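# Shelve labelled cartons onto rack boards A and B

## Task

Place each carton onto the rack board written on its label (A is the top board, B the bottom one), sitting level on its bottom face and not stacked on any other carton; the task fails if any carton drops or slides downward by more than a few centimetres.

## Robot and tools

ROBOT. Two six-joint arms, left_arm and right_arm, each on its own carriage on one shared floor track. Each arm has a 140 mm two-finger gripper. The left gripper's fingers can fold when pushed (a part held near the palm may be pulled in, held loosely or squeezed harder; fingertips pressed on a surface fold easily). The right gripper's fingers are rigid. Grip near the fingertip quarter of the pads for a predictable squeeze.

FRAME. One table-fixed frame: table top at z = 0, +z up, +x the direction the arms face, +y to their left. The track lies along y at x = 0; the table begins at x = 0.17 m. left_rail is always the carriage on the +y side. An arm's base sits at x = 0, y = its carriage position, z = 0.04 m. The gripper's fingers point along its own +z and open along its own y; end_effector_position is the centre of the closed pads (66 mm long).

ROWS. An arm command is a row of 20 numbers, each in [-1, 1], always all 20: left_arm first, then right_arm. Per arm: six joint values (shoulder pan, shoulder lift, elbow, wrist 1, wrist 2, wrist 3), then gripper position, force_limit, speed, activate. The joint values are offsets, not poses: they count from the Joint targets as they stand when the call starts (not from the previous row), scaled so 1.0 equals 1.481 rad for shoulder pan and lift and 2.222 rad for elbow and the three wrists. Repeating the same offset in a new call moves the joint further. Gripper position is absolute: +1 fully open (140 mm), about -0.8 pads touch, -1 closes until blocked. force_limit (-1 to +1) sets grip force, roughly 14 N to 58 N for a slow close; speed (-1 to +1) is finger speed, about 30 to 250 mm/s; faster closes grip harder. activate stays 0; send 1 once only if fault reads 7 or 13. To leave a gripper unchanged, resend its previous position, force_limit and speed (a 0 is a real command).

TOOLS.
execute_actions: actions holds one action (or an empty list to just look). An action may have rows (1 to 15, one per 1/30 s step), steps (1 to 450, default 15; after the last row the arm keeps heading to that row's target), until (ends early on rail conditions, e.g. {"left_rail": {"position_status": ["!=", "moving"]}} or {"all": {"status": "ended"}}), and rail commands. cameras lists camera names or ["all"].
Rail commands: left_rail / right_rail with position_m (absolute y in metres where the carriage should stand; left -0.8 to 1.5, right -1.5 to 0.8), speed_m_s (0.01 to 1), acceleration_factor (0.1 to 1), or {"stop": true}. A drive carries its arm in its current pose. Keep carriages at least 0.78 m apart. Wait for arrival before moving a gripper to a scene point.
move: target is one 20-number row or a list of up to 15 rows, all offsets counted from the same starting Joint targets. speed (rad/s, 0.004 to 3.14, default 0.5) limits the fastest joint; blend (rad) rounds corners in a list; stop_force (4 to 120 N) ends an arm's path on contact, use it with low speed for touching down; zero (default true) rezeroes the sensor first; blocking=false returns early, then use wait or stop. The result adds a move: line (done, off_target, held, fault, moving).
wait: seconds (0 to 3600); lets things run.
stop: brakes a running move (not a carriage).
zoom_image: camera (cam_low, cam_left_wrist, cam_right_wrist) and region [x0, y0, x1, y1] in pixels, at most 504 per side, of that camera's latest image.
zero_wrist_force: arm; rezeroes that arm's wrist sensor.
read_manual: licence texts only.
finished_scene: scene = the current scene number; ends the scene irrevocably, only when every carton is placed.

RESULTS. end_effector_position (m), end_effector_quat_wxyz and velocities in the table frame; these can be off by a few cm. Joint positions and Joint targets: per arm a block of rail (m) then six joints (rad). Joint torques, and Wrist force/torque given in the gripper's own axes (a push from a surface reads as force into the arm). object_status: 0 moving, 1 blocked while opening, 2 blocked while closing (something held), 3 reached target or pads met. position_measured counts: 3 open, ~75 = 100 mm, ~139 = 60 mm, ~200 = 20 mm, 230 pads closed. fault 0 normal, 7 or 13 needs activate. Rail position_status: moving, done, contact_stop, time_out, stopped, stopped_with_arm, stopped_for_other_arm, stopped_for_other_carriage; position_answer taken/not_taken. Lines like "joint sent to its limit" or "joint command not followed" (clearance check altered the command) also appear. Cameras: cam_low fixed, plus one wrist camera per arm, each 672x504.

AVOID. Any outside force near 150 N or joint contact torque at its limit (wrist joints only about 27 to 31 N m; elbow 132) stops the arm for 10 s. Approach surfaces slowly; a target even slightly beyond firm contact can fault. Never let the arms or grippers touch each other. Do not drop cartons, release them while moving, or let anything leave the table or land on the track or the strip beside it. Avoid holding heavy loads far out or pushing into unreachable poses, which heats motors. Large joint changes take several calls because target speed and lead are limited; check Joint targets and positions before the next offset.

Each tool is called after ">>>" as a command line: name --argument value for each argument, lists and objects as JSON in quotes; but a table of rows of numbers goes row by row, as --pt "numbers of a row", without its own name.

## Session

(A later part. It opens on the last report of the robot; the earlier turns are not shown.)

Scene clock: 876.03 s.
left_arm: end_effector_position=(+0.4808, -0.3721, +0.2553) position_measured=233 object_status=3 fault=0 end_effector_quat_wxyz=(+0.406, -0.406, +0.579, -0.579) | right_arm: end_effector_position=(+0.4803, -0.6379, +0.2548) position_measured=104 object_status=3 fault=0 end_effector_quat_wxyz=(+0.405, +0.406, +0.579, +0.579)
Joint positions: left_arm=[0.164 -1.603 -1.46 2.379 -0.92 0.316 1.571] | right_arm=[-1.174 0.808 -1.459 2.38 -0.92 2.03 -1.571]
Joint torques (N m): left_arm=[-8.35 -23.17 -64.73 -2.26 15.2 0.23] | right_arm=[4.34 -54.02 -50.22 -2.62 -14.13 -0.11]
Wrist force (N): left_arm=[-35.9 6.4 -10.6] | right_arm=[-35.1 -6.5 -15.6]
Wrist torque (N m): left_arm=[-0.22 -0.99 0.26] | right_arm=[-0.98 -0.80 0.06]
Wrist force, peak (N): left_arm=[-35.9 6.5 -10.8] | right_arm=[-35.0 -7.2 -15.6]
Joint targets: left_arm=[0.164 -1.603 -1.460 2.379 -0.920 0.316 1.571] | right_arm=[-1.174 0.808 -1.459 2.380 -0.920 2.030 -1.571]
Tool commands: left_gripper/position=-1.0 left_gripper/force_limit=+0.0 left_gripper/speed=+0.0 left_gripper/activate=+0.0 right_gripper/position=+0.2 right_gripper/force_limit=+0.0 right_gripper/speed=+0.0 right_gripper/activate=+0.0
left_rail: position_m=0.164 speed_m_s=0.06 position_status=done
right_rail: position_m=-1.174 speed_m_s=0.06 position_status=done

>>> move --pt "0 -0.04678 -0.01237 0.04355 0 0 -1 0 0 0 0 -0.04678 -0.01237 0.04355 0 0 0.2 0 0 0" --pt "0 -0.0885 -0.02713 0.08611 0 0 -1 0 0 0 0 -0.0885 -0.02713 0.08611 0 0 0.2 0 0 0" --pt "0 -0.12505 -0.04413 0.12747 0 0 -1 0 0 0 0 -0.12505 -0.04413 0.12747 0 0 0.2 0 0 0" --pt "0.02906 -0.13289 -0.05854 0.14711 0.01937 0 -1 0 0 0 -0.0207 -0.13289 -0.05854 0.14711 -0.0138 0 0.2 0 0 0" --pt "0.02906 -0.16259 -0.07924 0.18761 0.01937 0 -1 0 0 0 -0.0207 -0.16259 -0.07924 0.18761 -0.0138 0 0.2 0 0 0" --pt "0.02906 -0.18701 -0.10186 0.2265 0.01937 0 -1 0 0 0 -0.0207 -0.18701 -0.10186 0.2265 -0.0138 0 0.2 0 0 0" --pt "0.02906 -0.20649 -0.12625 0.26389 0.01937 0 -1 0 0 0 -0.0207 -0.20649 -0.12625 0.26389 -0.0138 0 0.2 0 0 0" --pt "0.02906 -0.22139 -0.15233 0.29989 0.01937 0 -1 0 0 0 -0.0207 -0.22139 -0.15233 0.29989 -0.0138 0 0.2 0 0 0" --pt "0.02906 -0.23183 -0.17932 0.33384 0.01937 0 -1 0 0 0 -0.0207 -0.23183 -0.17932 0.33384 -0.0138 0 0.2 0 0 0" --pt "0.02906 -0.2384 -0.20708 0.36598 0.01937 0 -1 0 0 0 -0.0207 -0.2384 -0.20708 0.36598 -0.0138 0 0.2 0 0 0" --speed '[0.08,0.12,0.15,0.1,0.15,0.18,0.18,0.18,0.18,0.18]' --blend '[0.02,0.02,0.02,0.02,0.02,0.02,0.02,0.02,0.02,0]' --cameras '["cam_left_wrist","cam_right_wrist"]'

>>> execute_actions --actions '[{"left_rail":{"position_m":0.3338,"speed_m_s":0.08,"acceleration_factor":0.2},"right_rail":{"position_m":-1.0046,"speed_m_s":0.08,"acceleration_factor":0.2},"steps":240,"until":{"all":{"status":"ended"}}}]' --cameras '["cam_left_wrist","cam_right_wrist"]'

Scene clock: 920.50 s.
left_arm: end_effector_position=(+0.4988, -0.3719, +0.6351) position_measured=233 object_status=3 fault=0 end_effector_quat_wxyz=(+0.406, -0.406, +0.579, -0.579) | right_arm: end_effector_position=(+0.4984, -0.6378, +0.6345) position_measured=104 object_status=3 fault=0 end_effector_quat_wxyz=(+0.405, +0.406, +0.579, +0.579)
Joint positions: left_arm=[0.164 -1.56 -1.813 1.919 -0.107 0.359 1.571] | right_arm=[-1.174 0.777 -1.812 1.92 -0.107 1.999 -1.571]
Joint torques (N m): left_arm=[-23.71 -35.52 -73.92 -1.63 15.85 0.48] | right_arm=[17.41 -35.64 -61.69 -3.92 -14.93 -0.15]
Wrist force (N): left_arm=[-36.3 9.1 -10.9] | right_arm=[-34.7 -13.5 -12.4]
Wrist torque (N m): left_arm=[-0.33 -1.02 0.29] | right_arm=[-0.77 -0.90 0.25]
Wrist force, peak (N): left_arm=[-44.0 9.2 -12.8] | right_arm=[-41.9 -13.7 -15.1]
Joint targets: left_arm=[0.164 -1.560 -1.813 1.919 -0.107 0.359 1.571] | right_arm=[-1.174 0.777 -1.812 1.919 -0.107 1.999 -1.571]
left_rail: position_m=0.164 speed_m_s=0.06 position_status=done
right_rail: position_m=-1.174 speed_m_s=0.06 position_status=done
move: done
cam_left_wrist: T_world_to_cam=[[-0.0162, 0.00761, -0.99984, 0.65488], [0.00362, 0.99996, 0.00755, 0.36147], [0.99986, -0.0035, -0.01623, -0.3069]] pos_world=[0.31616, -0.36751, 0.64706]
cam_right_wrist: T_world_to_cam=[[-0.00423, -0.02555, 0.99967, -0.64153], [0.0341, -0.9991, -0.02539, -0.63633], [0.99941, 0.03399, 0.0051, -0.30359]] pos_world=[0.3224, -0.64183, 0.62671]

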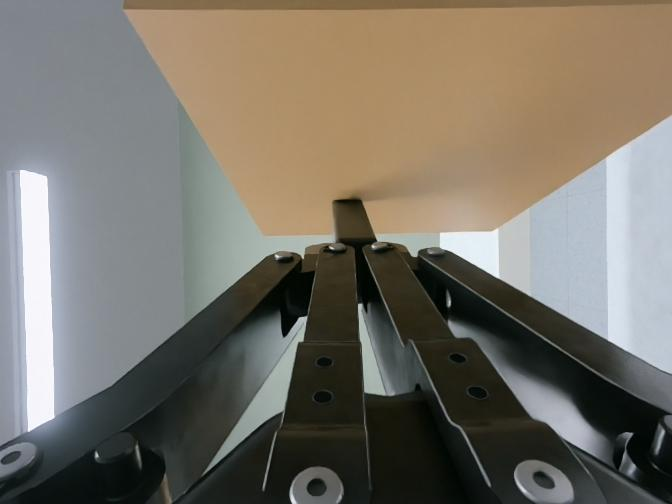

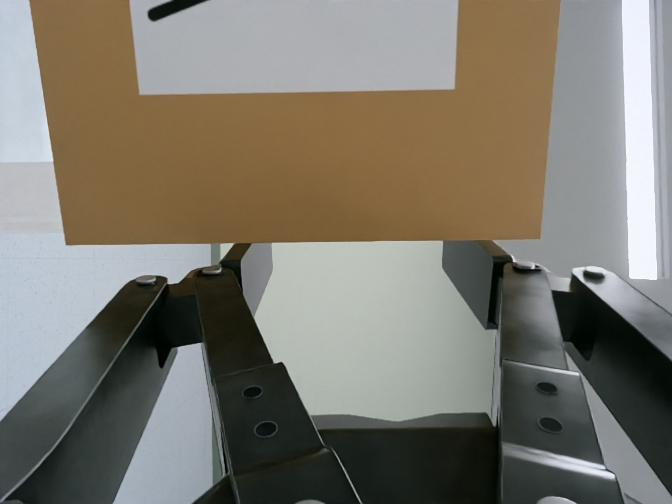

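Scene clock: 923.43 s.
left_arm: end_effector_position=(+0.4988, -0.2023, +0.6352) position_measured=233 object_status=3 fault=0 end_effector_quat_wxyz=(+0.406, -0.406, +0.579, -0.579) | right_arm: end_effector_position=(+0.4984, -0.4682, +0.6347) position_measured=104 object_status=3 fault=0 end_effector_quat_wxyz=(+0.405, +0.406, +0.579, +0.579)
Joint positions: left_arm=[0.334 -1.56 -1.813 1.919 -0.107 0.359 1.571] | right_arm=[-1.005 0.777 -1.812 1.919 -0.107 1.999 -1.571]
Joint torques (N m): left_arm=[-35.04 -27.43 -72.77 -3.16 9.82 0.53] | right_arm=[26.76 -24.99 -57.98 -4.41 -8.63 -0.08]
Wrist force (N): left_arm=[-37.9 9.5 -11.3] | right_arm=[-36.4 -14.0 -13.0]
Wrist torque (N m): left_arm=[-0.28 -1.04 0.29] | right_arm=[-0.85 -0.87 0.25]
Wrist force, peak (N): left_arm=[-38.7 8.7 -11.3] | right_arm=[-37.2 -13.4 -13.2]
Joint targets: left_arm=[0.334 -1.560 -1.813 1.919 -0.107 0.359 1.571] | right_arm=[-1.005 0.777 -1.812 1.919 -0.107 1.999 -1.571]
Tool commands: left_gripper/position=-1.0 left_gripper/force_limit=+0.0 left_gripper/speed=+0.0 left_gripper/activate=+0.0 right_gripper/position=+0.2 right_gripper/force_limit=+0.0 right_gripper/speed=+0.0 right_gripper/activate=+0.0
left_rail: position_m=0.334 speed_m_s=0.08 position_status=done
right_rail: position_m=-1.005 speed_m_s=0.08 position_status=done
cam_left_wrist: T_world_to_cam=[[-0.0162, 0.00761, -0.99984, 0.65379], [0.00362, 0.99996, 0.00755, 0.19187], [0.99986, -0.0035, -0.01623, -0.3063]] pos_world=[0.31616, -0.19791, 0.64726]
cam_right_wrist: T_world_to_cam=[[-0.00422, -0.02565, 0.99966, -0.63735], [0.0342, -0.99909, -0.02549, -0.46685], [0.99941, 0.03408, 0.0051, -0.30931]] pos_world=[0.3224, -0.47223, 0.62681]

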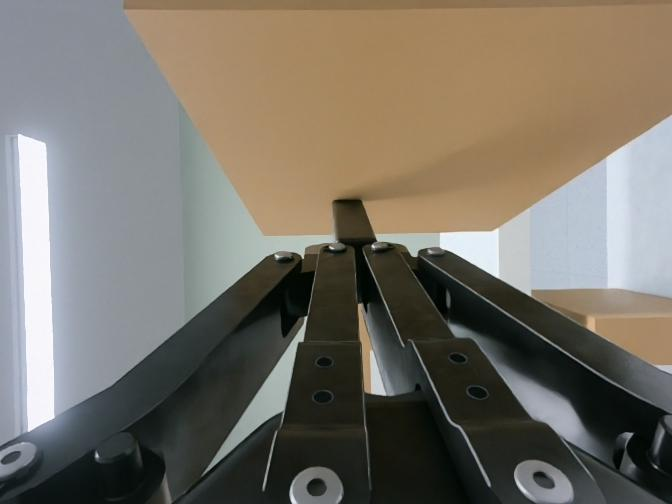

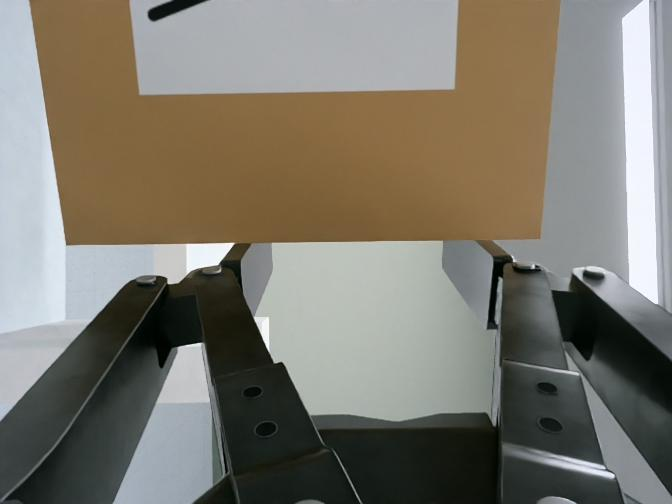

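>>> move --pt "0.03947 0.01299 -0.00651 -0.00214 0.02631 0 -1 0 0 0 -0.02713 0.01299 -0.00651 -0.00214 -0.01809 0 0.2 0 0 0" --pt "0.08523 0.03018 -0.0154 -0.00471 0.05681 0 -1 0 0 0 -0.05729 0.03018 -0.0154 -0.00471 -0.03818 0 0.2 0 0 0" --pt "0.12902 0.04891 -0.02543 -0.00717 0.086 0 -1 0 0 0 -0.08494 0.04891 -0.02543 -0.00717 -0.05662 0 0.2 0 0 0" --pt "0.1707 0.06901 -0.03661 -0.00939 0.11377 0 -1 0 0 0 -0.11027 0.06901 -0.03661 -0.00939 -0.0735 0 0.2 0 0 0" --pt "0.21019 0.09027 -0.04889 -0.01127 0.14009 0 -1 0 0 0 -0.13345 0.09027 -0.04889 -0.01127 -0.08895 0 0.2 0 0 0" --pt "0.24746 0.11255 -0.06228 -0.01274 0.16494 0 -1 0 0 0 -0.15466 0.11255 -0.06228 -0.01274 -0.10308 0 0.2 0 0 0" --pt "0.28256 0.13571 -0.07676 -0.0137 0.18833 0 -1 0 0 0 -0.17407 0.13571 -0.07676 -0.0137 -0.11602 0 0.2 0 0 0" --pt "0.31554 0.15966 -0.09232 -0.01409 0.21031 0 -1 0 0 0 -0.19186 0.15966 -0.09232 -0.01409 -0.12788 0 0.2 0 0 0" --pt "0.34649 0.18428 -0.10897 -0.01385 0.23094 0 -1 0 0 0 -0.20819 0.18428 -0.10897 -0.01385 -0.13876 0 0.2 0 0 0" --speed '[0.1,0.12,0.14,0.14,0.14,0.14,0.14,0.14,0.12]' --blend '[0.02,0.02,0.02,0.02,0.02,0.02,0.02,0.02,0]' --cameras '["cam_left_wrist","cam_right_wrist"]'

Scene clock: 962.13 s.
left_arm: end_effector_position=(+0.7636, -0.2021, +0.6354) position_measured=233 object_status=3 fault=0 end_effector_quat_wxyz=(+0.406, -0.406, +0.579, -0.579) | right_arm: end_effector_position=(+0.7633, -0.4681, +0.6346) position_measured=104 object_status=3 fault=0 end_effector_quat_wxyz=(+0.405, +0.406, +0.579, +0.579)
Joint positions: left_arm=[0.334 -1.047 -1.54 1.677 -0.138 0.872 1.571] | right_arm=[-1.005 0.469 -1.54 1.678 -0.138 1.691 -1.571]
Joint torques (N m): left_arm=[-14.56 -25.4 -73.81 -3.01 18.55 0.3] | right_arm=[11.26 -44.28 -63.55 -4.24 -17.94 -0.06]
Wrist force (N): left_arm=[-33.2 6.7 -9.8] | right_arm=[-32.2 -15.7 -11.5]
Wrist torque (N m): left_arm=[-0.23 -0.95 0.27] | right_arm=[-0.48 -0.79 -0.37]
Wrist force, peak (N): left_arm=[-38.8 9.7 -11.5] | right_arm=[-37.0 -14.4 -13.9]
Joint targets: left_arm=[0.334 -1.047 -1.540 1.677 -0.138 0.872 1.571] | right_arm=[-1.005 0.469 -1.539 1.677 -0.138 1.691 -1.571]
left_rail: position_m=0.334 speed_m_s=0.08 position_status=done
right_rail: position_m=-1.005 speed_m_s=0.08 position_status=done
move: done
cam_left_wrist: T_world_to_cam=[[-0.0159, 0.0077, -0.99984, 0.65793], [0.00352, 0.99996, 0.00765, 0.19081], [0.99987, -0.0034, -0.01593, -0.57134]] pos_world=[0.58106, -0.19781, 0.64726]
cam_right_wrist: T_world_to_cam=[[-0.00423, -0.02565, 0.99966, -0.63622], [0.0341, -0.99909, -0.02549, -0.47575], [0.99941, 0.03398, 0.0051, -0.5741]] pos_world=[0.5873, -0.47213, 0.62681]

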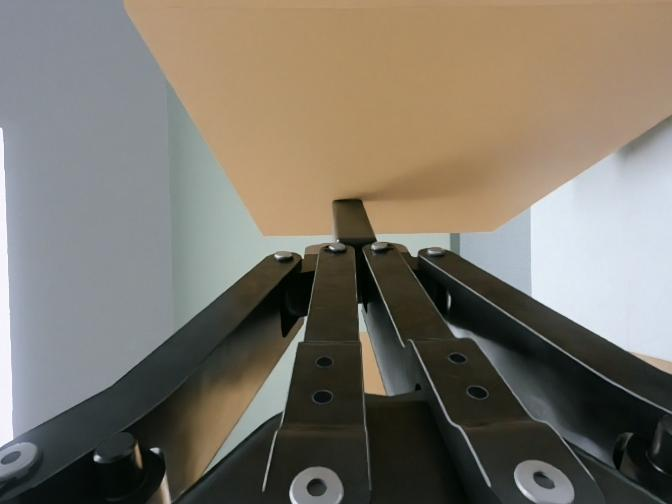

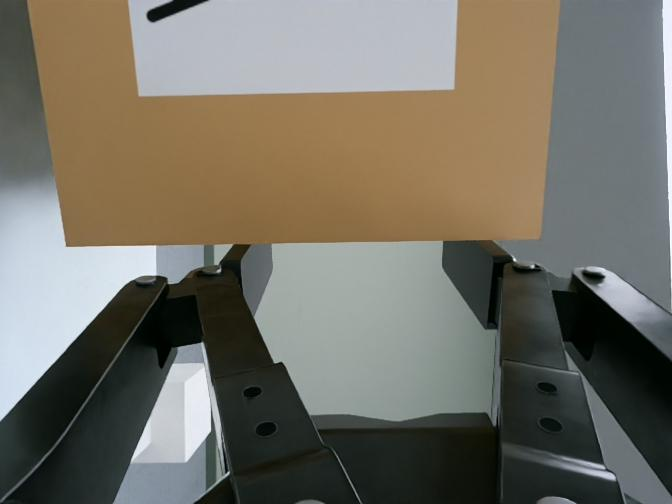

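>>> move --pt "0 0.006304 0.02279 -0.026991 0 0 -1 0 0 0 0 0.006304 0.02279 -0.026991 0 0 0.2 0 0 0" --pt "0 0.013772 0.041789 -0.050968 0 0 -1 0 0 0 0 0.013772 0.041789 -0.050968 0 0 0.2 0 0 0" --speed '[0.03,0.02]' --blend '[0.01,0]' --stop_force 12 --cameras '["cam_left_wrist","cam_right_wrist"]'

Scene clock: 982.90 s.
left_arm: end_effector_position=(+0.7639, -0.2023, +0.5848) position_measured=233 object_status=3 fault=0 end_effector_quat_wxyz=(+0.406, -0.406, +0.579, -0.579) | right_arm: end_effector_position=(+0.7636, -0.4681, +0.5843) position_measured=104 object_status=3 fault=0 end_effector_quat_wxyz=(+0.406, +0.406, +0.579, +0.579)
Joint positions: left_arm=[0.334 -1.047 -1.524 1.751 -0.227 0.872 1.571] | right_arm=[-1.005 0.469 -1.524 1.751 -0.227 1.691 -1.571]
Joint torques (N m): left_arm=[-29.57 -59.06 -65.42 -1.12 16.64 0.65] | right_arm=[25.07 -62.05 -56.72 -1.92 -16.6 -0.1]
Wrist force (N): left_arm=[-36.6 -2.7 -12.7] | right_arm=[-33.5 -6.0 -11.5]
Wrist torque (N m): left_arm=[-0.03 -1.03 0.15] | right_arm=[-0.31 -0.91 -0.08]
Wrist force, peak (N): left_arm=[-38.8 -8.8 -13.2] | right_arm=[-35.2 -16.0 -12.6]
Joint targets: left_arm=[0.334 -1.047 -1.524 1.751 -0.227 0.872 1.571] | right_arm=[-1.005 0.469 -1.524 1.751 -0.227 1.691 -1.571]
left_rail: position_m=0.334 speed_m_s=0.08 position_status=done
right_rail: position_m=-1.005 speed_m_s=0.08 position_status=done
move: contact (left_arm, right_arm); path passed 1 of 2 targets; left_arm: the wrist 1 is farthest, 0.024 rad from its target; right_arm: the wrist 1 is farthest, 0.024 rad from its target
cam_left_wrist: T_world_to_cam=[[-0.0157, 0.0075, -0.99985, 0.60728], [0.00341, 0.99997, 0.00745, 0.19147], [0.99987, -0.0033, -0.01573, -0.57245]] pos_world=[0.58126, -0.19791, 0.59676]
cam_right_wrist: T_world_to_cam=[[-0.00442, -0.02576, 0.99966, -0.58577], [0.03411, -0.99909, -0.02559, -0.47699], [0.99941, 0.03398, 0.0053, -0.57426]] pos_world=[0.5876, -0.47213, 0.57641]

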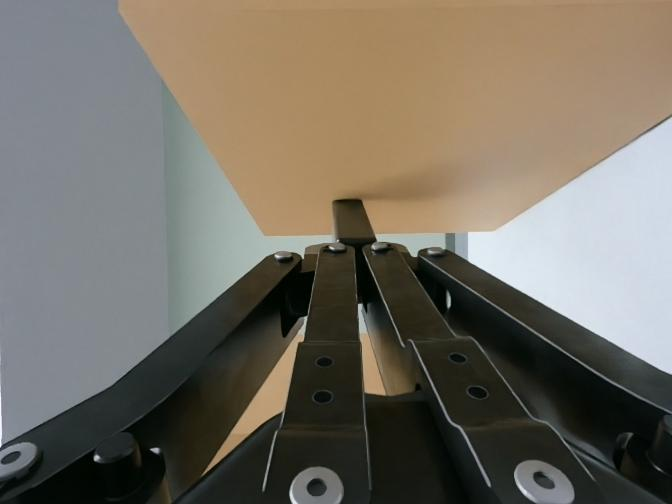

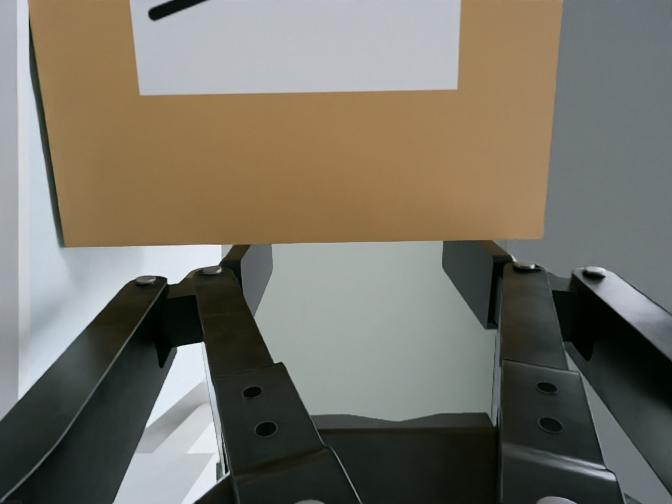

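>>> execute_actions --actions '[{"left_rail":{"position_m":0.3378,"speed_m_s":0.03,"acceleration_factor":0.15},"right_rail":{"position_m":-1.0206,"speed_m_s":0.06,"acceleration_factor":0.15},"steps":120,"until":{"all":{"status":"ended"}}}]' --cameras '["cam_right_wrist"]'

>>> move --target '[-0.03116,-0.03494,-0.01671,0.04,-0.02077,0,-1,0,0,0,0.01637,-0.03494,-0.01671,0.04,0.01091,0,0.2,0,0,0]' --speed 0.06 --cameras '["cam_right_wrist","cam_left_wrist"]'

Scene clock: 1010.97 s.
left_arm: end_effector_position=(+0.7639, -0.1984, +0.5849) position_measured=233 object_status=3 fault=0 end_effector_quat_wxyz=(+0.406, -0.406, +0.579, -0.579) | right_arm: end_effector_position=(+0.7636, -0.4840, +0.5843) position_measured=104 object_status=3 fault=0 end_effector_quat_wxyz=(+0.405, +0.406, +0.579, +0.579)
Joint positions: left_arm=[0.338 -1.047 -1.524 1.751 -0.227 0.872 1.571] | right_arm=[-1.021 0.469 -1.524 1.751 -0.227 1.691 -1.571]
Joint torques (N m): left_arm=[7.87 -59.51 -48.97 -3.62 -1.76 0.63] | right_arm=[-12.4 -61.28 -34.87 -3.79 2.86 -0.01]
Wrist force (N): left_arm=[-0.8 0.9 0.1] | right_arm=[2.6 -2.2 1.1]
Wrist torque (N m): left_arm=[-0.19 0.20 0.21] | right_arm=[-0.36 -0.81 0.20]
Wrist force, peak (N): left_arm=[-37.1 -2.4 -12.5] | right_arm=[-33.8 -6.6 -11.8]
Joint targets: left_arm=[0.338 -1.047 -1.524 1.751 -0.227 0.872 1.571] | right_arm=[-1.021 0.469 -1.524 1.751 -0.227 1.691 -1.571]
Tool commands: left_gripper/position=-1.0 left_gripper/force_limit=+0.0 left_gripper/speed=+0.0 left_gripper/activate=+0.0 right_gripper/position=+0.2 right_gripper/force_limit=+0.0 right_gripper/speed=+0.0 right_gripper/activate=+0.0
left_rail: position_m=0.338 speed_m_s=0.03 position_status=done
right_rail: position_m=-1.021 speed_m_s=0.06 position_status=done
cam_right_wrist: T_world_to_cam=[[-0.00452, -0.02576, 0.99966, -0.58613], [0.03411, -0.99909, -0.02559, -0.49287], [0.99941, 0.03398, 0.0054, -0.57378]] pos_world=[0.5876, -0.48803, 0.57641]

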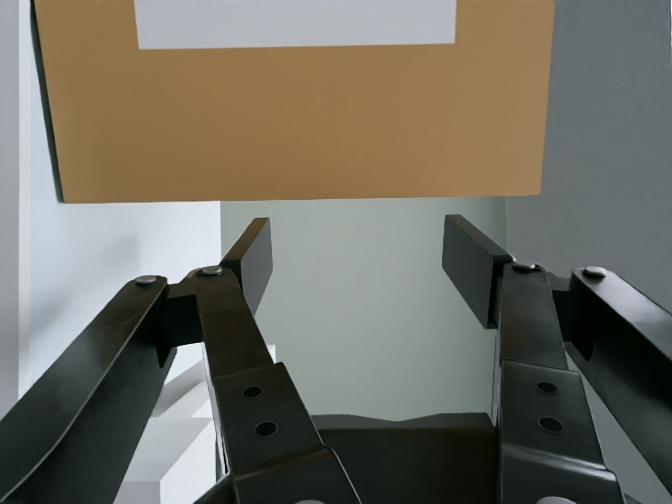

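Scene clock: 1012.83 s.
left_arm: end_effector_position=(+0.7338, -0.1984, +0.6353) position_measured=233 object_status=3 fault=0 end_effector_quat_wxyz=(+0.406, -0.406, +0.579, -0.579) | right_arm: end_effector_position=(+0.7336, -0.4841, +0.6348) position_measured=104 object_status=3 fault=0 end_effector_quat_wxyz=(+0.406, +0.406, +0.579, +0.579)
Joint positions: left_arm=[0.338 -1.093 -1.576 1.714 -0.139 0.826 1.571] | right_arm=[-1.021 0.493 -1.576 1.714 -0.139 1.715 -1.571]
Joint torques (N m): left_arm=[-16.23 -68.68 -62.37 0.74 -2.56 0.38] | right_arm=[11.66 -63.46 -52.12 0.93 2.87 0.14]
Wrist force (N): left_arm=[-0.9 1.2 0.6] | right_arm=[0.7 -2.7 1.7]
Wrist torque (N m): left_arm=[-0.10 0.24 0.20] | right_arm=[-0.24 -0.77 0.09]
Wrist force, peak (N): left_arm=[-2.4 2.4 -0.1] | right_arm=[2.6 -2.6 1.7]
Joint targets: left_arm=[0.338 -1.093 -1.576 1.714 -0.139 0.826 1.571] | right_arm=[-1.021 0.493 -1.576 1.714 -0.138 1.715 -1.571]
left_rail: position_m=0.338 speed_m_s=0.03 position_status=done
right_rail: position_m=-1.021 speed_m_s=0.06 position_status=done
move: done
cam_left_wrist: T_world_to_cam=[[-0.0158, 0.0075, -0.99985, 0.65733], [0.00352, 0.99997, 0.00745, 0.18724], [0.99987, -0.0034, -0.01583, -0.5415]] pos_world=[0.55116, -0.19401, 0.64726]
cam_right_wrist: T_world_to_cam=[[-0.00442, -0.02576, 0.99966, -0.6368], [0.03411, -0.99909, -0.02559, -0.49065], [0.99941, 0.03398, 0.0053, -0.5439]] pos_world=[0.5575, -0.48813, 0.62691]
Images, in order (width x height): cam_left_wrist 672x504, cam_right_wrist 672x504.

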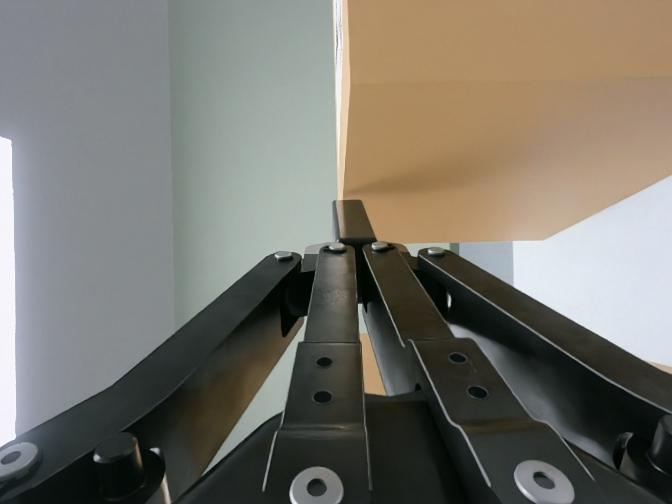

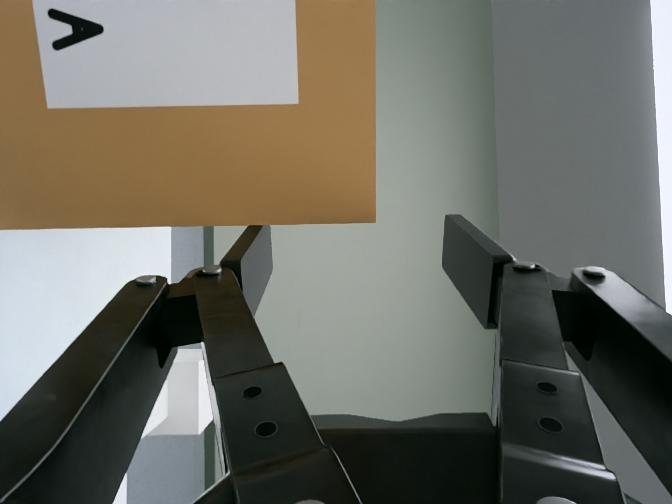

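>>> execute_actions --actions '[{"left_rail":{"position_m":0.348,"speed_m_s":0.06,"acceleration_factor":0.15},"right_rail":{"position_m":-1.036,"speed_m_s":0.06,"acceleration_factor":0.15},"steps":120,"until":{"all":{"status":"ended"}}}]'

>>> move --pt "-0.10535 -0.06939 0.04343 0.00282 -0.07022 0 -1 0 0 0 0.05841 -0.06939 0.04343 0.00282 0.03893 0 0.2 0 0 0" --pt "-0.32356 -0.16209 0.09353 0.01451 -0.21566 0 -1 0 0 0 0.19751 -0.16209 0.09353 0.01451 0.13165 0 0.2 0 0 0" --pt "-0.34835 -0.16047 0.27054 -0.16358 -0.23218 0 -1 0 0 0 0.1354 -0.16047 0.27054 -0.16358 0.09025 0 0.2 0 0 0" --speed '[0.2,0.5,0.5]' --blend '[0.03,0.05,0]' --cameras '["cam_right_wrist","cam_left_wrist"]'

>>> execute_actions --actions '[{"left_rail":{"position_m":0.175,"speed_m_s":0.3,"acceleration_factor":0.5},"right_rail":{"position_m":-1.165,"speed_m_s":0.3,"acceleration_factor":0.5},"steps":240,"until":{"all":{"status":"ended"}}}]' --cameras '["cam_right_wrist","cam_left_wrist"]'

Scene clock: 1034.33 s.
left_arm: end_effector_position=(+0.7337, -0.1882, +0.6355) position_measured=233 object_status=3 fault=0 end_effector_quat_wxyz=(+0.406, -0.406, +0.579, -0.579) | right_arm: end_effector_position=(+0.7335, -0.4995, +0.6349) position_measured=104 object_status=3 fault=0 end_effector_quat_wxyz=(+0.406, +0.406, +0.579, +0.579)
Joint positions: left_arm=[0.348 -1.093 -1.576 1.714 -0.139 0.826 1.571] | right_arm=[-1.036 0.493 -1.576 1.714 -0.138 1.715 -1.571]
Joint torques (N m): left_arm=[-8.49 -68.91 -59.76 0.66 -2.64 0.36] | right_arm=[6.61 -60.55 -48.92 0.36 2.84 0.06]
Wrist force (N): left_arm=[-0.9 1.4 0.3] | right_arm=[2.1 -1.7 1.1]
Wrist torque (N m): left_arm=[-0.05 0.23 0.20] | right_arm=[-0.26 -0.72 0.17]
Wrist force, peak (N): left_arm=[-1.1 1.6 0.4] | right_arm=[0.8 -3.0 1.7]
Joint targets: left_arm=[0.348 -1.093 -1.576 1.714 -0.139 0.826 1.571] | right_arm=[-1.036 0.493 -1.576 1.714 -0.138 1.715 -1.571]
Tool commands: left_gripper/position=-1.0 left_gripper/force_limit=+0.0 left_gripper/speed=+0.0 left_gripper/activate=+0.0 right_gripper/position=+0.2 right_gripper/force_limit=+0.0 right_gripper/speed=+0.0 right_gripper/activate=+0.0
left_rail: position_m=0.348 speed_m_s=0.06 position_status=done
right_rail: position_m=-1.036 speed_m_s=0.06 position_status=done

Scene clock: 1037.13 s.
left_arm: end_effector_position=(+0.4806, -0.1288, +0.4213) position_measured=233 object_status=3 fault=0 end_effector_quat_wxyz=(+0.406, -0.406, +0.579, -0.579) | right_arm: end_effector_position=(+0.4808, -0.5592, +0.4210) position_measured=104 object_status=3 fault=0 end_effector_quat_wxyz=(+0.405, +0.406, +0.579, +0.579)
Joint positions: left_arm=[0.348 -1.609 -1.814 2.314 -0.502 0.31 1.571] | right_arm=[-1.036 0.694 -1.814 2.315 -0.502 1.916 -1.571]
Joint torques (N m): left_arm=[-15.94 1.94 -32.98 -3.78 -2.89 0.29] | right_arm=[-16.06 -6.84 -29.98 -7.72 -3.08 0.12]
Wrist force (N): left_arm=[-1.0 1.4 0.2] | right_arm=[2.4 -2.7 1.9]
Wrist torque (N m): left_arm=[-0.05 0.25 0.20] | right_arm=[-0.53 -0.74 0.17]
Wrist force, peak (N): left_arm=[-2.2 4.6 -0.5] | right_arm=[1.2 -5.6 0.8]
Joint targets: left_arm=[0.348 -1.609 -1.814 2.315 -0.502 0.310 1.571] | right_arm=[-1.036 0.694 -1.813 2.315 -0.502 1.915 -1.571]
left_rail: position_m=0.348 speed_m_s=0.06 position_status=done
right_rail: position_m=-1.036 speed_m_s=0.06 position_status=done
move: done
cam_left_wrist: T_world_to_cam=[[-0.0163, 0.0073, -0.99984, 0.43896], [0.00361, 0.99997, 0.00725, 0.12019], [0.99986, -0.0035, -0.01633, -0.29138]] pos_world=[0.29806, -0.12441, 0.43326]
cam_right_wrist: T_world_to_cam=[[-0.00452, -0.02586, 0.99965, -0.42615], [0.03411, -0.99909, -0.02569, -0.5625], [0.99941, 0.03398, 0.0054, -0.28771]] pos_world=[0.3048, -0.56323, 0.41311]
Images, in order (width x height): cam_left_wrist 672x504, cam_right_wrist 672x504.

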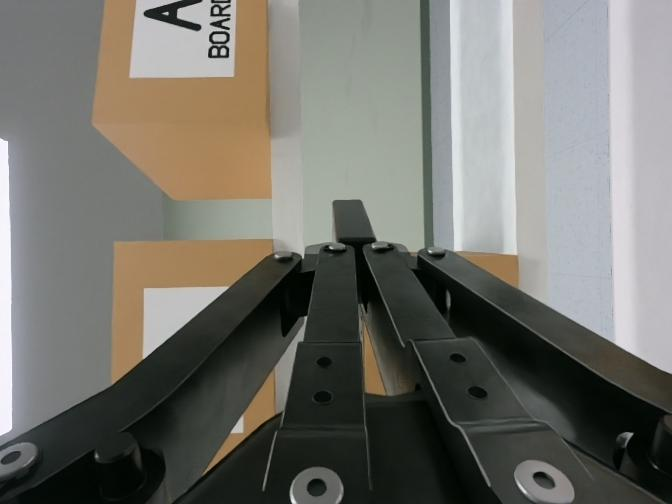

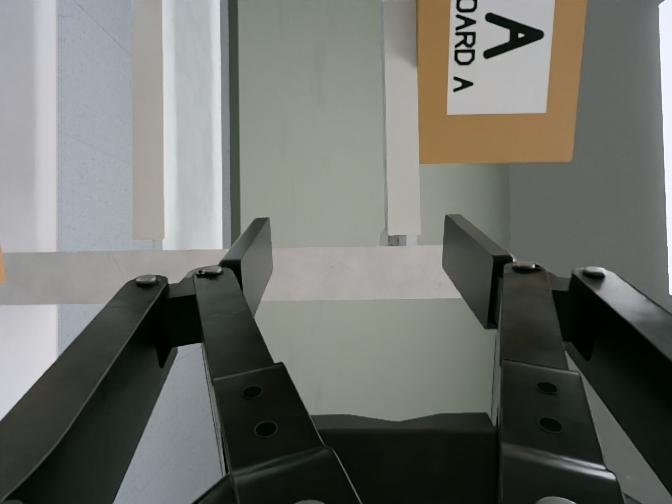

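Scene clock: 1038.83 s.
left_arm: end_effector_position=(+0.4806, -0.3018, +0.4212) position_measured=233 object_status=3 fault=0 end_effector_quat_wxyz=(+0.406, -0.406, +0.579, -0.579) | right_arm: end_effector_position=(+0.4807, -0.6883, +0.4208) position_measured=104 object_status=3 fault=0 end_effector_quat_wxyz=(+0.405, +0.406, +0.579, +0.579)
Joint positions: left_arm=[0.175 -1.609 -1.814 2.315 -0.502 0.31 1.571] | right_arm=[-1.165 0.694 -1.813 2.315 -0.502 1.915 -1.571]
Joint torques (N m): left_arm=[-5.19 -13.51 -37.86 -1.9 0.38 0.6] | right_arm=[-11.18 -17.72 -36.33 -6.25 -2.02 -0.11]
Wrist force (N): left_arm=[-1.0 1.5 0.3] | right_arm=[2.1 -2.6 2.1]
Wrist torque (N m): left_arm=[-0.05 0.24 0.20] | right_arm=[-0.49 -0.70 0.17]
Wrist force, peak (N): left_arm=[-2.0 1.6 -0.1] | right_arm=[3.3 -2.7 2.1]
Joint targets: left_arm=[0.175 -1.609 -1.814 2.315 -0.502 0.310 1.571] | right_arm=[-1.165 0.694 -1.813 2.315 -0.502 1.915 -1.571]
Tool commands: left_gripper/position=-1.0 left_gripper/force_limit=+0.0 left_gripper/speed=+0.0 left_gripper/activate=+0.0 right_gripper/position=+0.2 right_gripper/force_limit=+0.0 right_gripper/speed=+0.0 right_gripper/activate=+0.0
left_rail: position_m=0.175 speed_m_s=0.30 position_status=done
right_rail: position_m=-1.165 speed_m_s=0.30 position_status=done
cam_left_wrist: T_world_to_cam=[[-0.0163, 0.0073, -0.99984, 0.44012], [0.00361, 0.99997, 0.00725, 0.29308], [0.99986, -0.0035, -0.01633, -0.29198]] pos_world=[0.29806, -0.29731, 0.43316]
cam_right_wrist: T_world_to_cam=[[-0.00452, -0.02586, 0.99965, -0.42929], [0.03411, -0.99909, -0.02569, -0.69148], [0.99941, 0.03398, 0.0054, -0.28322]] pos_world=[0.3047, -0.69233, 0.41291]
Images, in order (width x height): cam_left_wrist 672x504, cam_right_wrist 672x504.

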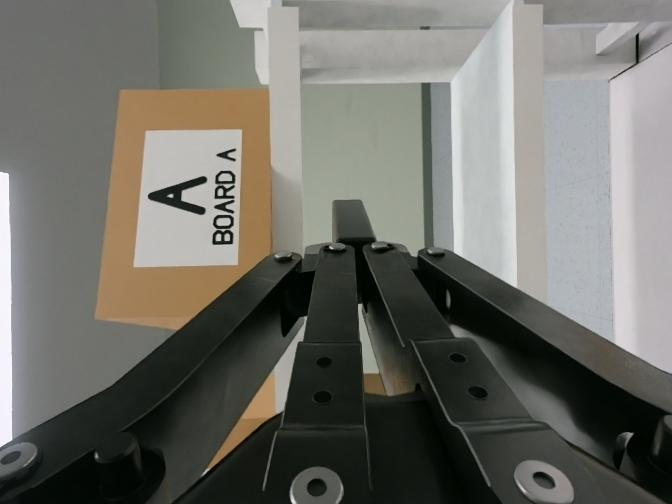

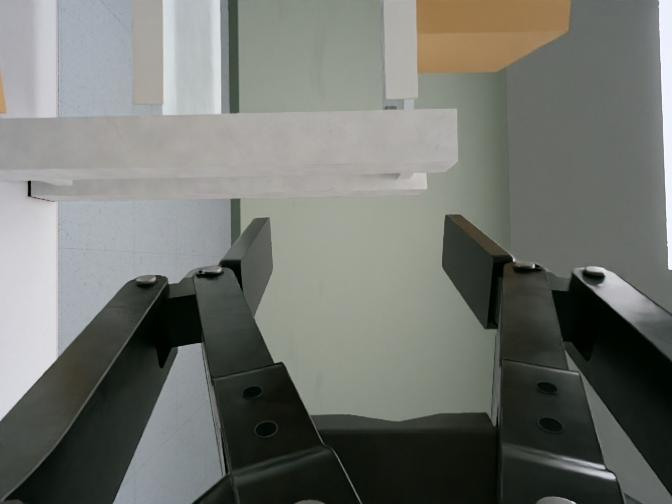

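>>> move --target '[0,0.17738,0.07495,-0.193,0,0,-1,0,0,0,0,0.17738,0.07495,-0.193,0,0,-0.08,0,0,0]' --speed 0.4 --cameras '["cam_left_wrist","cam_right_wrist"]'

Scene clock: 1050.40 s.
left_arm: end_effector_position=(+0.4806, -0.3015, +0.2553) position_measured=233 object_status=3 fault=0 end_effector_quat_wxyz=(+0.406, -0.406, +0.579, -0.579) | right_arm: end_effector_position=(+0.4805, -0.6885, +0.2549) position_measured=139 object_status=3 fault=0 end_effector_quat_wxyz=(+0.405, +0.406, +0.579, +0.579)
Joint positions: left_arm=[0.175 -1.609 -1.551 2.481 -0.931 0.31 1.571] | right_arm=[-1.165 0.694 -1.551 2.482 -0.931 1.915 -1.571]
Joint torques (N m): left_arm=[9.27 -12.4 -19.47 -3.38 1.58 0.88] | right_arm=[0.35 -19.67 -19.27 -7 0.09 -0.11]
Wrist force (N): left_arm=[-0.8 1.4 0.0] | right_arm=[2.4 -2.5 1.9]
Wrist torque (N m): left_arm=[-0.08 0.21 0.21] | right_arm=[-0.39 -0.73 0.22]
Wrist force, peak (N): left_arm=[-1.3 3.2 0.3] | right_arm=[2.1 -4.4 1.5]
Joint targets: left_arm=[0.175 -1.609 -1.551 2.481 -0.931 0.310 1.571] | right_arm=[-1.165 0.694 -1.551 2.482 -0.931 1.915 -1.571]
left_rail: position_m=0.175 speed_m_s=0.30 position_status=done
right_rail: position_m=-1.165 speed_m_s=0.30 position_status=done
move: done
cam_left_wrist: T_world_to_cam=[[-0.0163, 0.0077, -0.99984, 0.27447], [0.00362, 0.99996, 0.00764, 0.29397], [0.99986, -0.0035, -0.01633, -0.29469]] pos_world=[0.29806, -0.29711, 0.26736]
cam_right_wrist: T_world_to_cam=[[-0.00413, -0.02555, 0.99967, -0.26346], [0.0341, -0.9991, -0.02539, -0.69601], [0.99941, 0.03399, 0.005, -0.28192]] pos_world=[0.3044, -0.69253, 0.2471]

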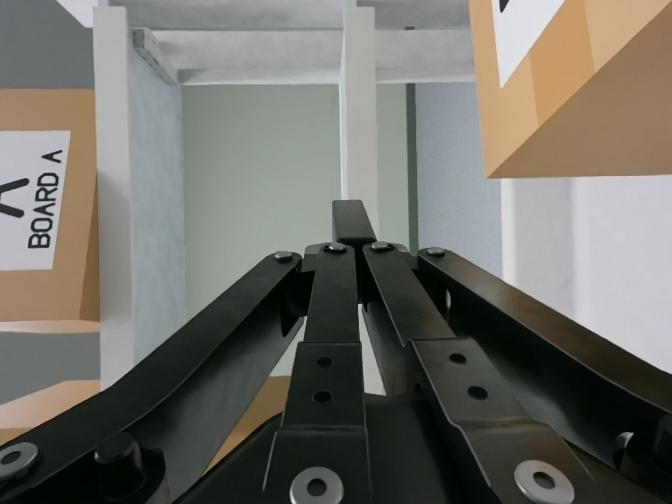

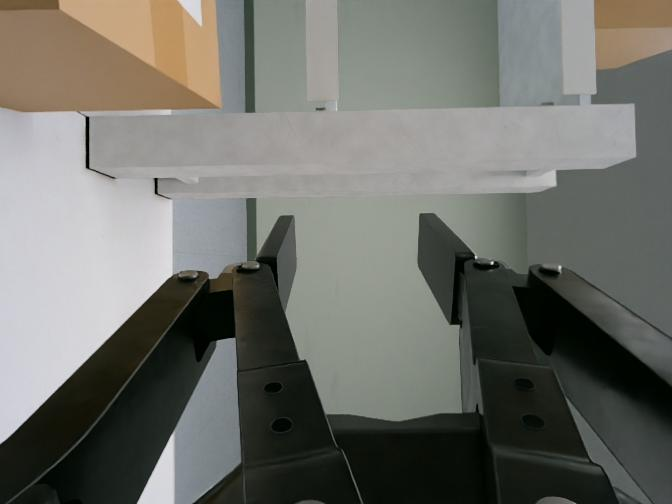

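>>> execute_actions --actions '[{"left_rail":{"position_m":0.183,"speed_m_s":0.06,"acceleration_factor":0.2},"right_rail":{"position_m":-1.157,"speed_m_s":0.06,"acceleration_factor":0.2},"steps":120,"until":{"all":{"status":"ended"}}}]'

>>> move --target '[0,0.25719,0.02586,-0.19728,0,0,-1,0,0,0,0,0.25719,0.02586,-0.19728,0,0,-0.08,0,0,0]' --speed 0.3 --cameras '["cam_left_wrist","cam_right_wrist"]'

Scene clock: 1075.50 s.
left_arm: end_effector_position=(+0.4806, -0.2935, +0.2552) position_measured=233 object_status=3 fault=0 end_effector_quat_wxyz=(+0.406, -0.406, +0.579, -0.579) | right_arm: end_effector_position=(+0.4804, -0.6805, +0.2549) position_measured=139 object_status=3 fault=0 end_effector_quat_wxyz=(+0.405, +0.406, +0.579, +0.579)
Joint positions: left_arm=[0.183 -1.609 -1.551 2.481 -0.931 0.31 1.571] | right_arm=[-1.157 0.694 -1.551 2.482 -0.931 1.915 -1.571]
Joint torques (N m): left_arm=[8.44 -14.03 -20.59 -3.19 1.49 0.12] | right_arm=[8.53 -20.8 -19.8 -7.19 1.87 -0.2]
Wrist force (N): left_arm=[-1.1 1.4 0.2] | right_arm=[2.7 -2.4 2.1]
Wrist torque (N m): left_arm=[-0.06 0.26 0.21] | right_arm=[-0.40 -0.78 0.23]
Wrist force, peak (N): left_arm=[-1.3 1.5 0.2] | right_arm=[2.8 -2.9 1.8]
Joint targets: left_arm=[0.183 -1.609 -1.551 2.481 -0.931 0.310 1.571] | right_arm=[-1.157 0.694 -1.551 2.482 -0.931 1.915 -1.571]
Tool commands: left_gripper/position=-1.0 left_gripper/force_limit=+0.0 left_gripper/speed=+0.0 left_gripper/activate=+0.0 right_gripper/position=-0.08 right_gripper/force_limit=+0.0 right_gripper/speed=+0.0 right_gripper/activate=+0.0
left_rail: position_m=0.183 speed_m_s=0.06 position_status=done
right_rail: position_m=-1.157 speed_m_s=0.06 position_status=done

Scene clock: 1077.50 s.
left_arm: end_effector_position=(+0.4806, -0.2935, +0.1052) position_measured=233 object_status=3 fault=0 end_effector_quat_wxyz=(+0.406, -0.406, +0.579, -0.579) | right_arm: end_effector_position=(+0.4804, -0.6805, +0.1049) position_measured=139 object_status=3 fault=0 end_effector_quat_wxyz=(+0.405, +0.406, +0.579, +0.579)
Joint positions: left_arm=[0.183 -1.609 -1.17 2.539 -1.369 0.31 1.571] | right_arm=[-1.157 0.694 -1.17 2.539 -1.369 1.915 -1.571]
Joint torques (N m): left_arm=[12.61 -24.37 0.08 -3.82 1.31 0.65] | right_arm=[8.73 -34.41 -2.17 -7.82 2.73 -0.19]
Wrist force (N): left_arm=[-0.9 1.4 0.1] | right_arm=[2.5 -2.4 1.6]
Wrist torque (N m): left_arm=[-0.04 0.23 0.20] | right_arm=[-0.37 -0.74 0.19]
Wrist force, peak (N): left_arm=[-1.1 2.4 0.2] | right_arm=[2.4 -3.6 1.5]
Joint targets: left_arm=[0.183 -1.609 -1.170 2.539 -1.369 0.310 1.571] | right_arm=[-1.157 0.694 -1.170 2.539 -1.369 1.915 -1.571]
left_rail: position_m=0.183 speed_m_s=0.06 position_status=done
right_rail: position_m=-1.157 speed_m_s=0.06 position_status=done
move: done
cam_left_wrist: T_world_to_cam=[[-0.0163, 0.0078, -0.99984, 0.12436], [0.00363, 0.99996, 0.00774, 0.28711], [0.99986, -0.0035, -0.01633, -0.29711]] pos_world=[0.29806, -0.28911, 0.11726]
cam_right_wrist: T_world_to_cam=[[-0.00413, -0.02555, 0.99967, -0.1133], [0.0341, -0.9991, -0.02539, -0.69182], [0.99941, 0.03399, 0.005, -0.28144]] pos_world=[0.3044, -0.68453, 0.09711]

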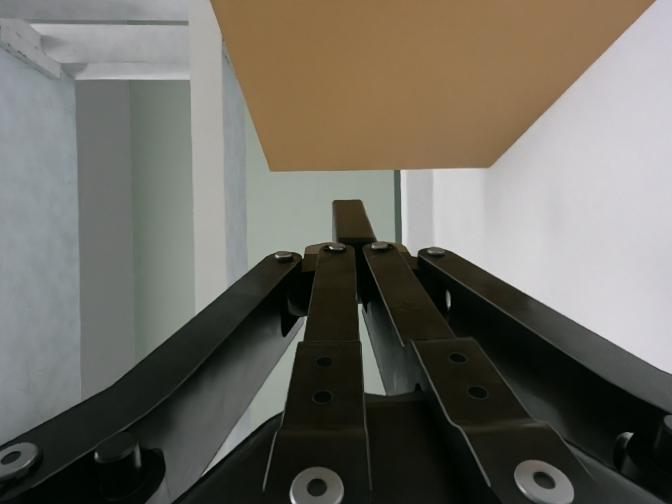

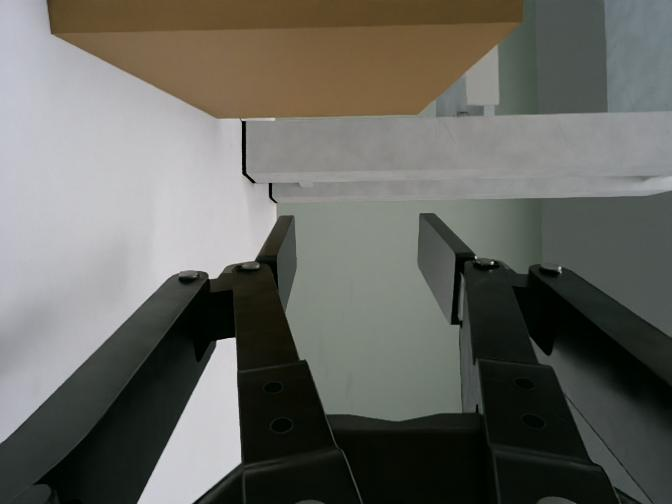

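>>> move --pt "0.0016 0.01064 -0.0205 0.01341 0.00107 0 -1 0 0 0 0.03283 0.01064 -0.0205 0.01341 0.02188 0 -0.08 0 0 0" --pt "0.00463 0.03085 -0.05944 0.03888 0.00309 0 -1 0 0 0 0.09522 0.03085 -0.05944 0.03888 0.06346 0 -0.08 0 0 0" --speed '[0.1,0.018]' --stop_force 15 --cameras '["cam_left_wrist","cam_right_wrist"]'

Scene clock: 1093.03 s.
left_arm: end_effector_position=(+0.4807, -0.3526, +0.1053) position_measured=233 object_status=3 fault=0 end_effector_quat_wxyz=(+0.406, -0.406, +0.579, -0.579) | right_arm: end_effector_position=(+0.4794, -0.6206, +0.1050) position_measured=139 object_status=3 fault=0 end_effector_quat_wxyz=(+0.405, +0.406, +0.579, +0.579)
Joint positions: left_arm=[0.183 -1.603 -1.133 2.431 -1.299 0.316 1.571] | right_arm=[-1.157 0.81 -1.132 2.43 -1.298 2.032 -1.571]
Joint torques (N m): left_arm=[-13.96 -76.31 -11.49 -5.08 7.04 0.41] | right_arm=[-9.09 -64.16 -8.18 -6.54 -8.23 -0.05]
Wrist force (N): left_arm=[-11.2 0.8 -4.0] | right_arm=[-9.5 2.1 -3.1]
Wrist torque (N m): left_arm=[-0.04 -0.09 0.19] | right_arm=[-0.41 -0.97 0.22]
Wrist force, peak (N): left_arm=[-17.3 -0.2 -9.1] | right_arm=[-14.7 3.1 -10.2]
Joint targets: left_arm=[0.183 -1.603 -1.133 2.431 -1.299 0.316 1.571] | right_arm=[-1.157 0.810 -1.132 2.430 -1.298 2.032 -1.571]
left_rail: position_m=0.183 speed_m_s=0.06 position_status=done
right_rail: position_m=-1.157 speed_m_s=0.06 position_status=done
move: contact (left_arm, right_arm); path passed 1 of 2 targets; left_arm: the elbow is farthest, 0.024 rad from its target; right_arm: the shoulder pan is farthest, 0.025 rad from its target
cam_left_wrist: T_world_to_cam=[[-0.01631, 0.0079, -0.99984, 0.12486], [0.00353, 0.99996, 0.00785, 0.34632], [0.99986, -0.0034, -0.01633, -0.29739]] pos_world=[0.29816, -0.34831, 0.11726]
cam_right_wrist: T_world_to_cam=[[-0.00404, -0.02534, 0.99967, -0.11168], [0.034, -0.9991, -0.02519, -0.63194], [0.99941, 0.03389, 0.0049, -0.28253]] pos_world=[0.3034, -0.62463, 0.0971]

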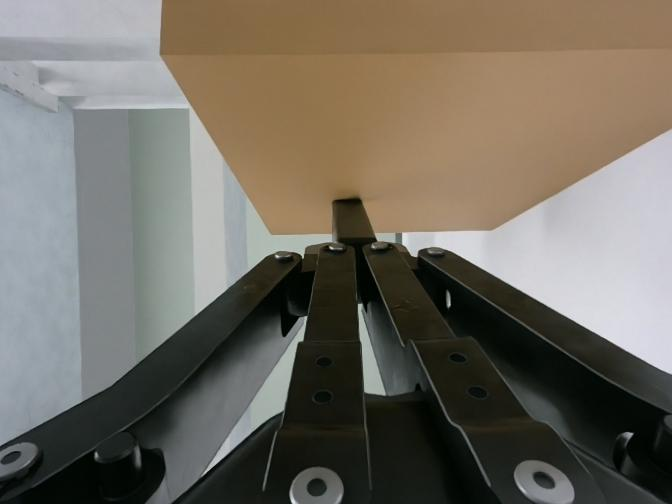

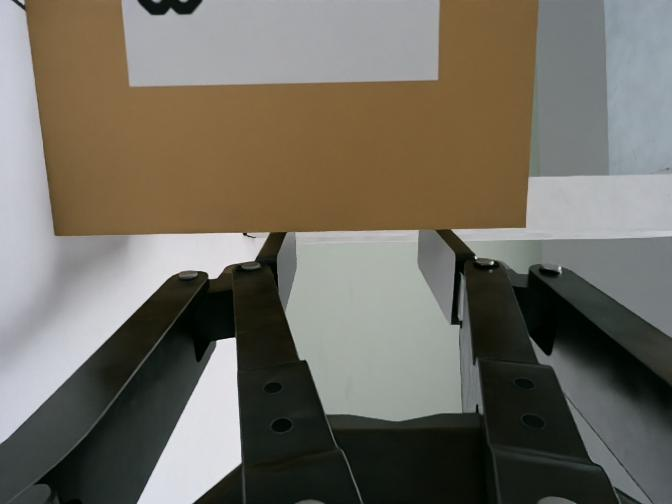

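>>> move --target '[-0.00034,0.00092,-0.00064,0.00048,0.00016,0,-1,0,0,0,-0.00132,0.00025,-0.00019,0.00003,-0.001,0,-0.08,0,0,0]' --speed 0.02

>>> execute_actions --actions '[{"left_rail":{"position_m":0.1816,"speed_m_s":0.06,"acceleration_factor":0.15},"right_rail":{"position_m":-1.1556,"speed_m_s":0.06,"acceleration_factor":0.15},"steps":120,"until":{"all":{"status":"ended"}}}]'

Scene clock: 1102.97 s.
left_arm: end_effector_position=(+0.4804, -0.3537, +0.1049) position_measured=233 object_status=3 fault=0 end_effector_quat_wxyz=(+0.406, -0.405, +0.579, -0.579) | right_arm: end_effector_position=(+0.4803, -0.6207, +0.1049) position_measured=139 object_status=3 fault=0 end_effector_quat_wxyz=(+0.405, +0.406, +0.579, +0.579)
Joint positions: left_arm=[0.183 -1.604 -1.131 2.429 -1.298 0.316 1.571] | right_arm=[-1.157 0.808 -1.132 2.43 -1.298 2.029 -1.571]
Joint torques (N m): left_arm=[-27.39 -28.63 -38.33 1 13.95 0.74] | right_arm=[-9.89 -41.31 -28.71 -3.34 -7.16 0.12]
Wrist force (N): left_arm=[-24.9 -14.2 -9.1] | right_arm=[-9.0 -1.6 -6.5]
Wrist torque (N m): left_arm=[0.31 -0.61 0.00] | right_arm=[-0.30 -0.85 0.16]
Wrist force, peak (N): left_arm=[-26.1 -13.9 -10.4] | right_arm=[-9.0 -1.6 -6.5]
Joint targets: left_arm=[0.183 -1.604 -1.131 2.429 -1.298 0.316 1.571] | right_arm=[-1.157 0.808 -1.132 2.430 -1.298 2.029 -1.571]
left_rail: position_m=0.183 speed_m_s=0.06 position_status=done
right_rail: position_m=-1.157 speed_m_s=0.06 position_status=done
move: done

Scene clock: 1103.43 s.
left_arm: end_effector_position=(+0.4804, -0.3551, +0.1048) position_measured=233 object_status=3 fault=0 end_effector_quat_wxyz=(+0.406, -0.405, +0.579, -0.579) | right_arm: end_effector_position=(+0.4803, -0.6193, +0.1049) position_measured=139 object_status=3 fault=0 end_effector_quat_wxyz=(+0.405, +0.406, +0.579, +0.579)
Joint positions: left_arm=[0.182 -1.604 -1.131 2.429 -1.297 0.316 1.571] | right_arm=[-1.156 0.808 -1.132 2.43 -1.298 2.029 -1.571]
Joint torques (N m): left_arm=[-29.97 -27.05 -41.81 -0.2 16.19 0.56] | right_arm=[2.63 -39.98 -32.16 -0.34 -8.05 0.17]
Wrist force (N): left_arm=[-42.0 -23.3 -22.9] | right_arm=[-32.5 7.3 -23.9]
Wrist torque (N m): left_arm=[0.67 -0.99 -0.12] | right_arm=[-0.49 -1.23 0.25]
Wrist force, peak (N): left_arm=[-42.1 -24.2 -22.7] | right_arm=[-32.5 7.3 -23.9]
Joint targets: left_arm=[0.182 -1.604 -1.131 2.429 -1.298 0.316 1.571] | right_arm=[-1.156 0.808 -1.132 2.430 -1.298 2.029 -1.571]
Tool commands: left_gripper/position=-1.0 left_gripper/force_limit=+0.0 left_gripper/speed=+0.0 left_gripper/activate=+0.0 right_gripper/position=-0.08 right_gripper/force_limit=+0.0 right_gripper/speed=+0.0 right_gripper/activate=+0.0
left_rail: position_m=0.182 speed_m_s=0.06 position_status=done
right_rail: position_m=-1.156 speed_m_s=0.06 position_status=done


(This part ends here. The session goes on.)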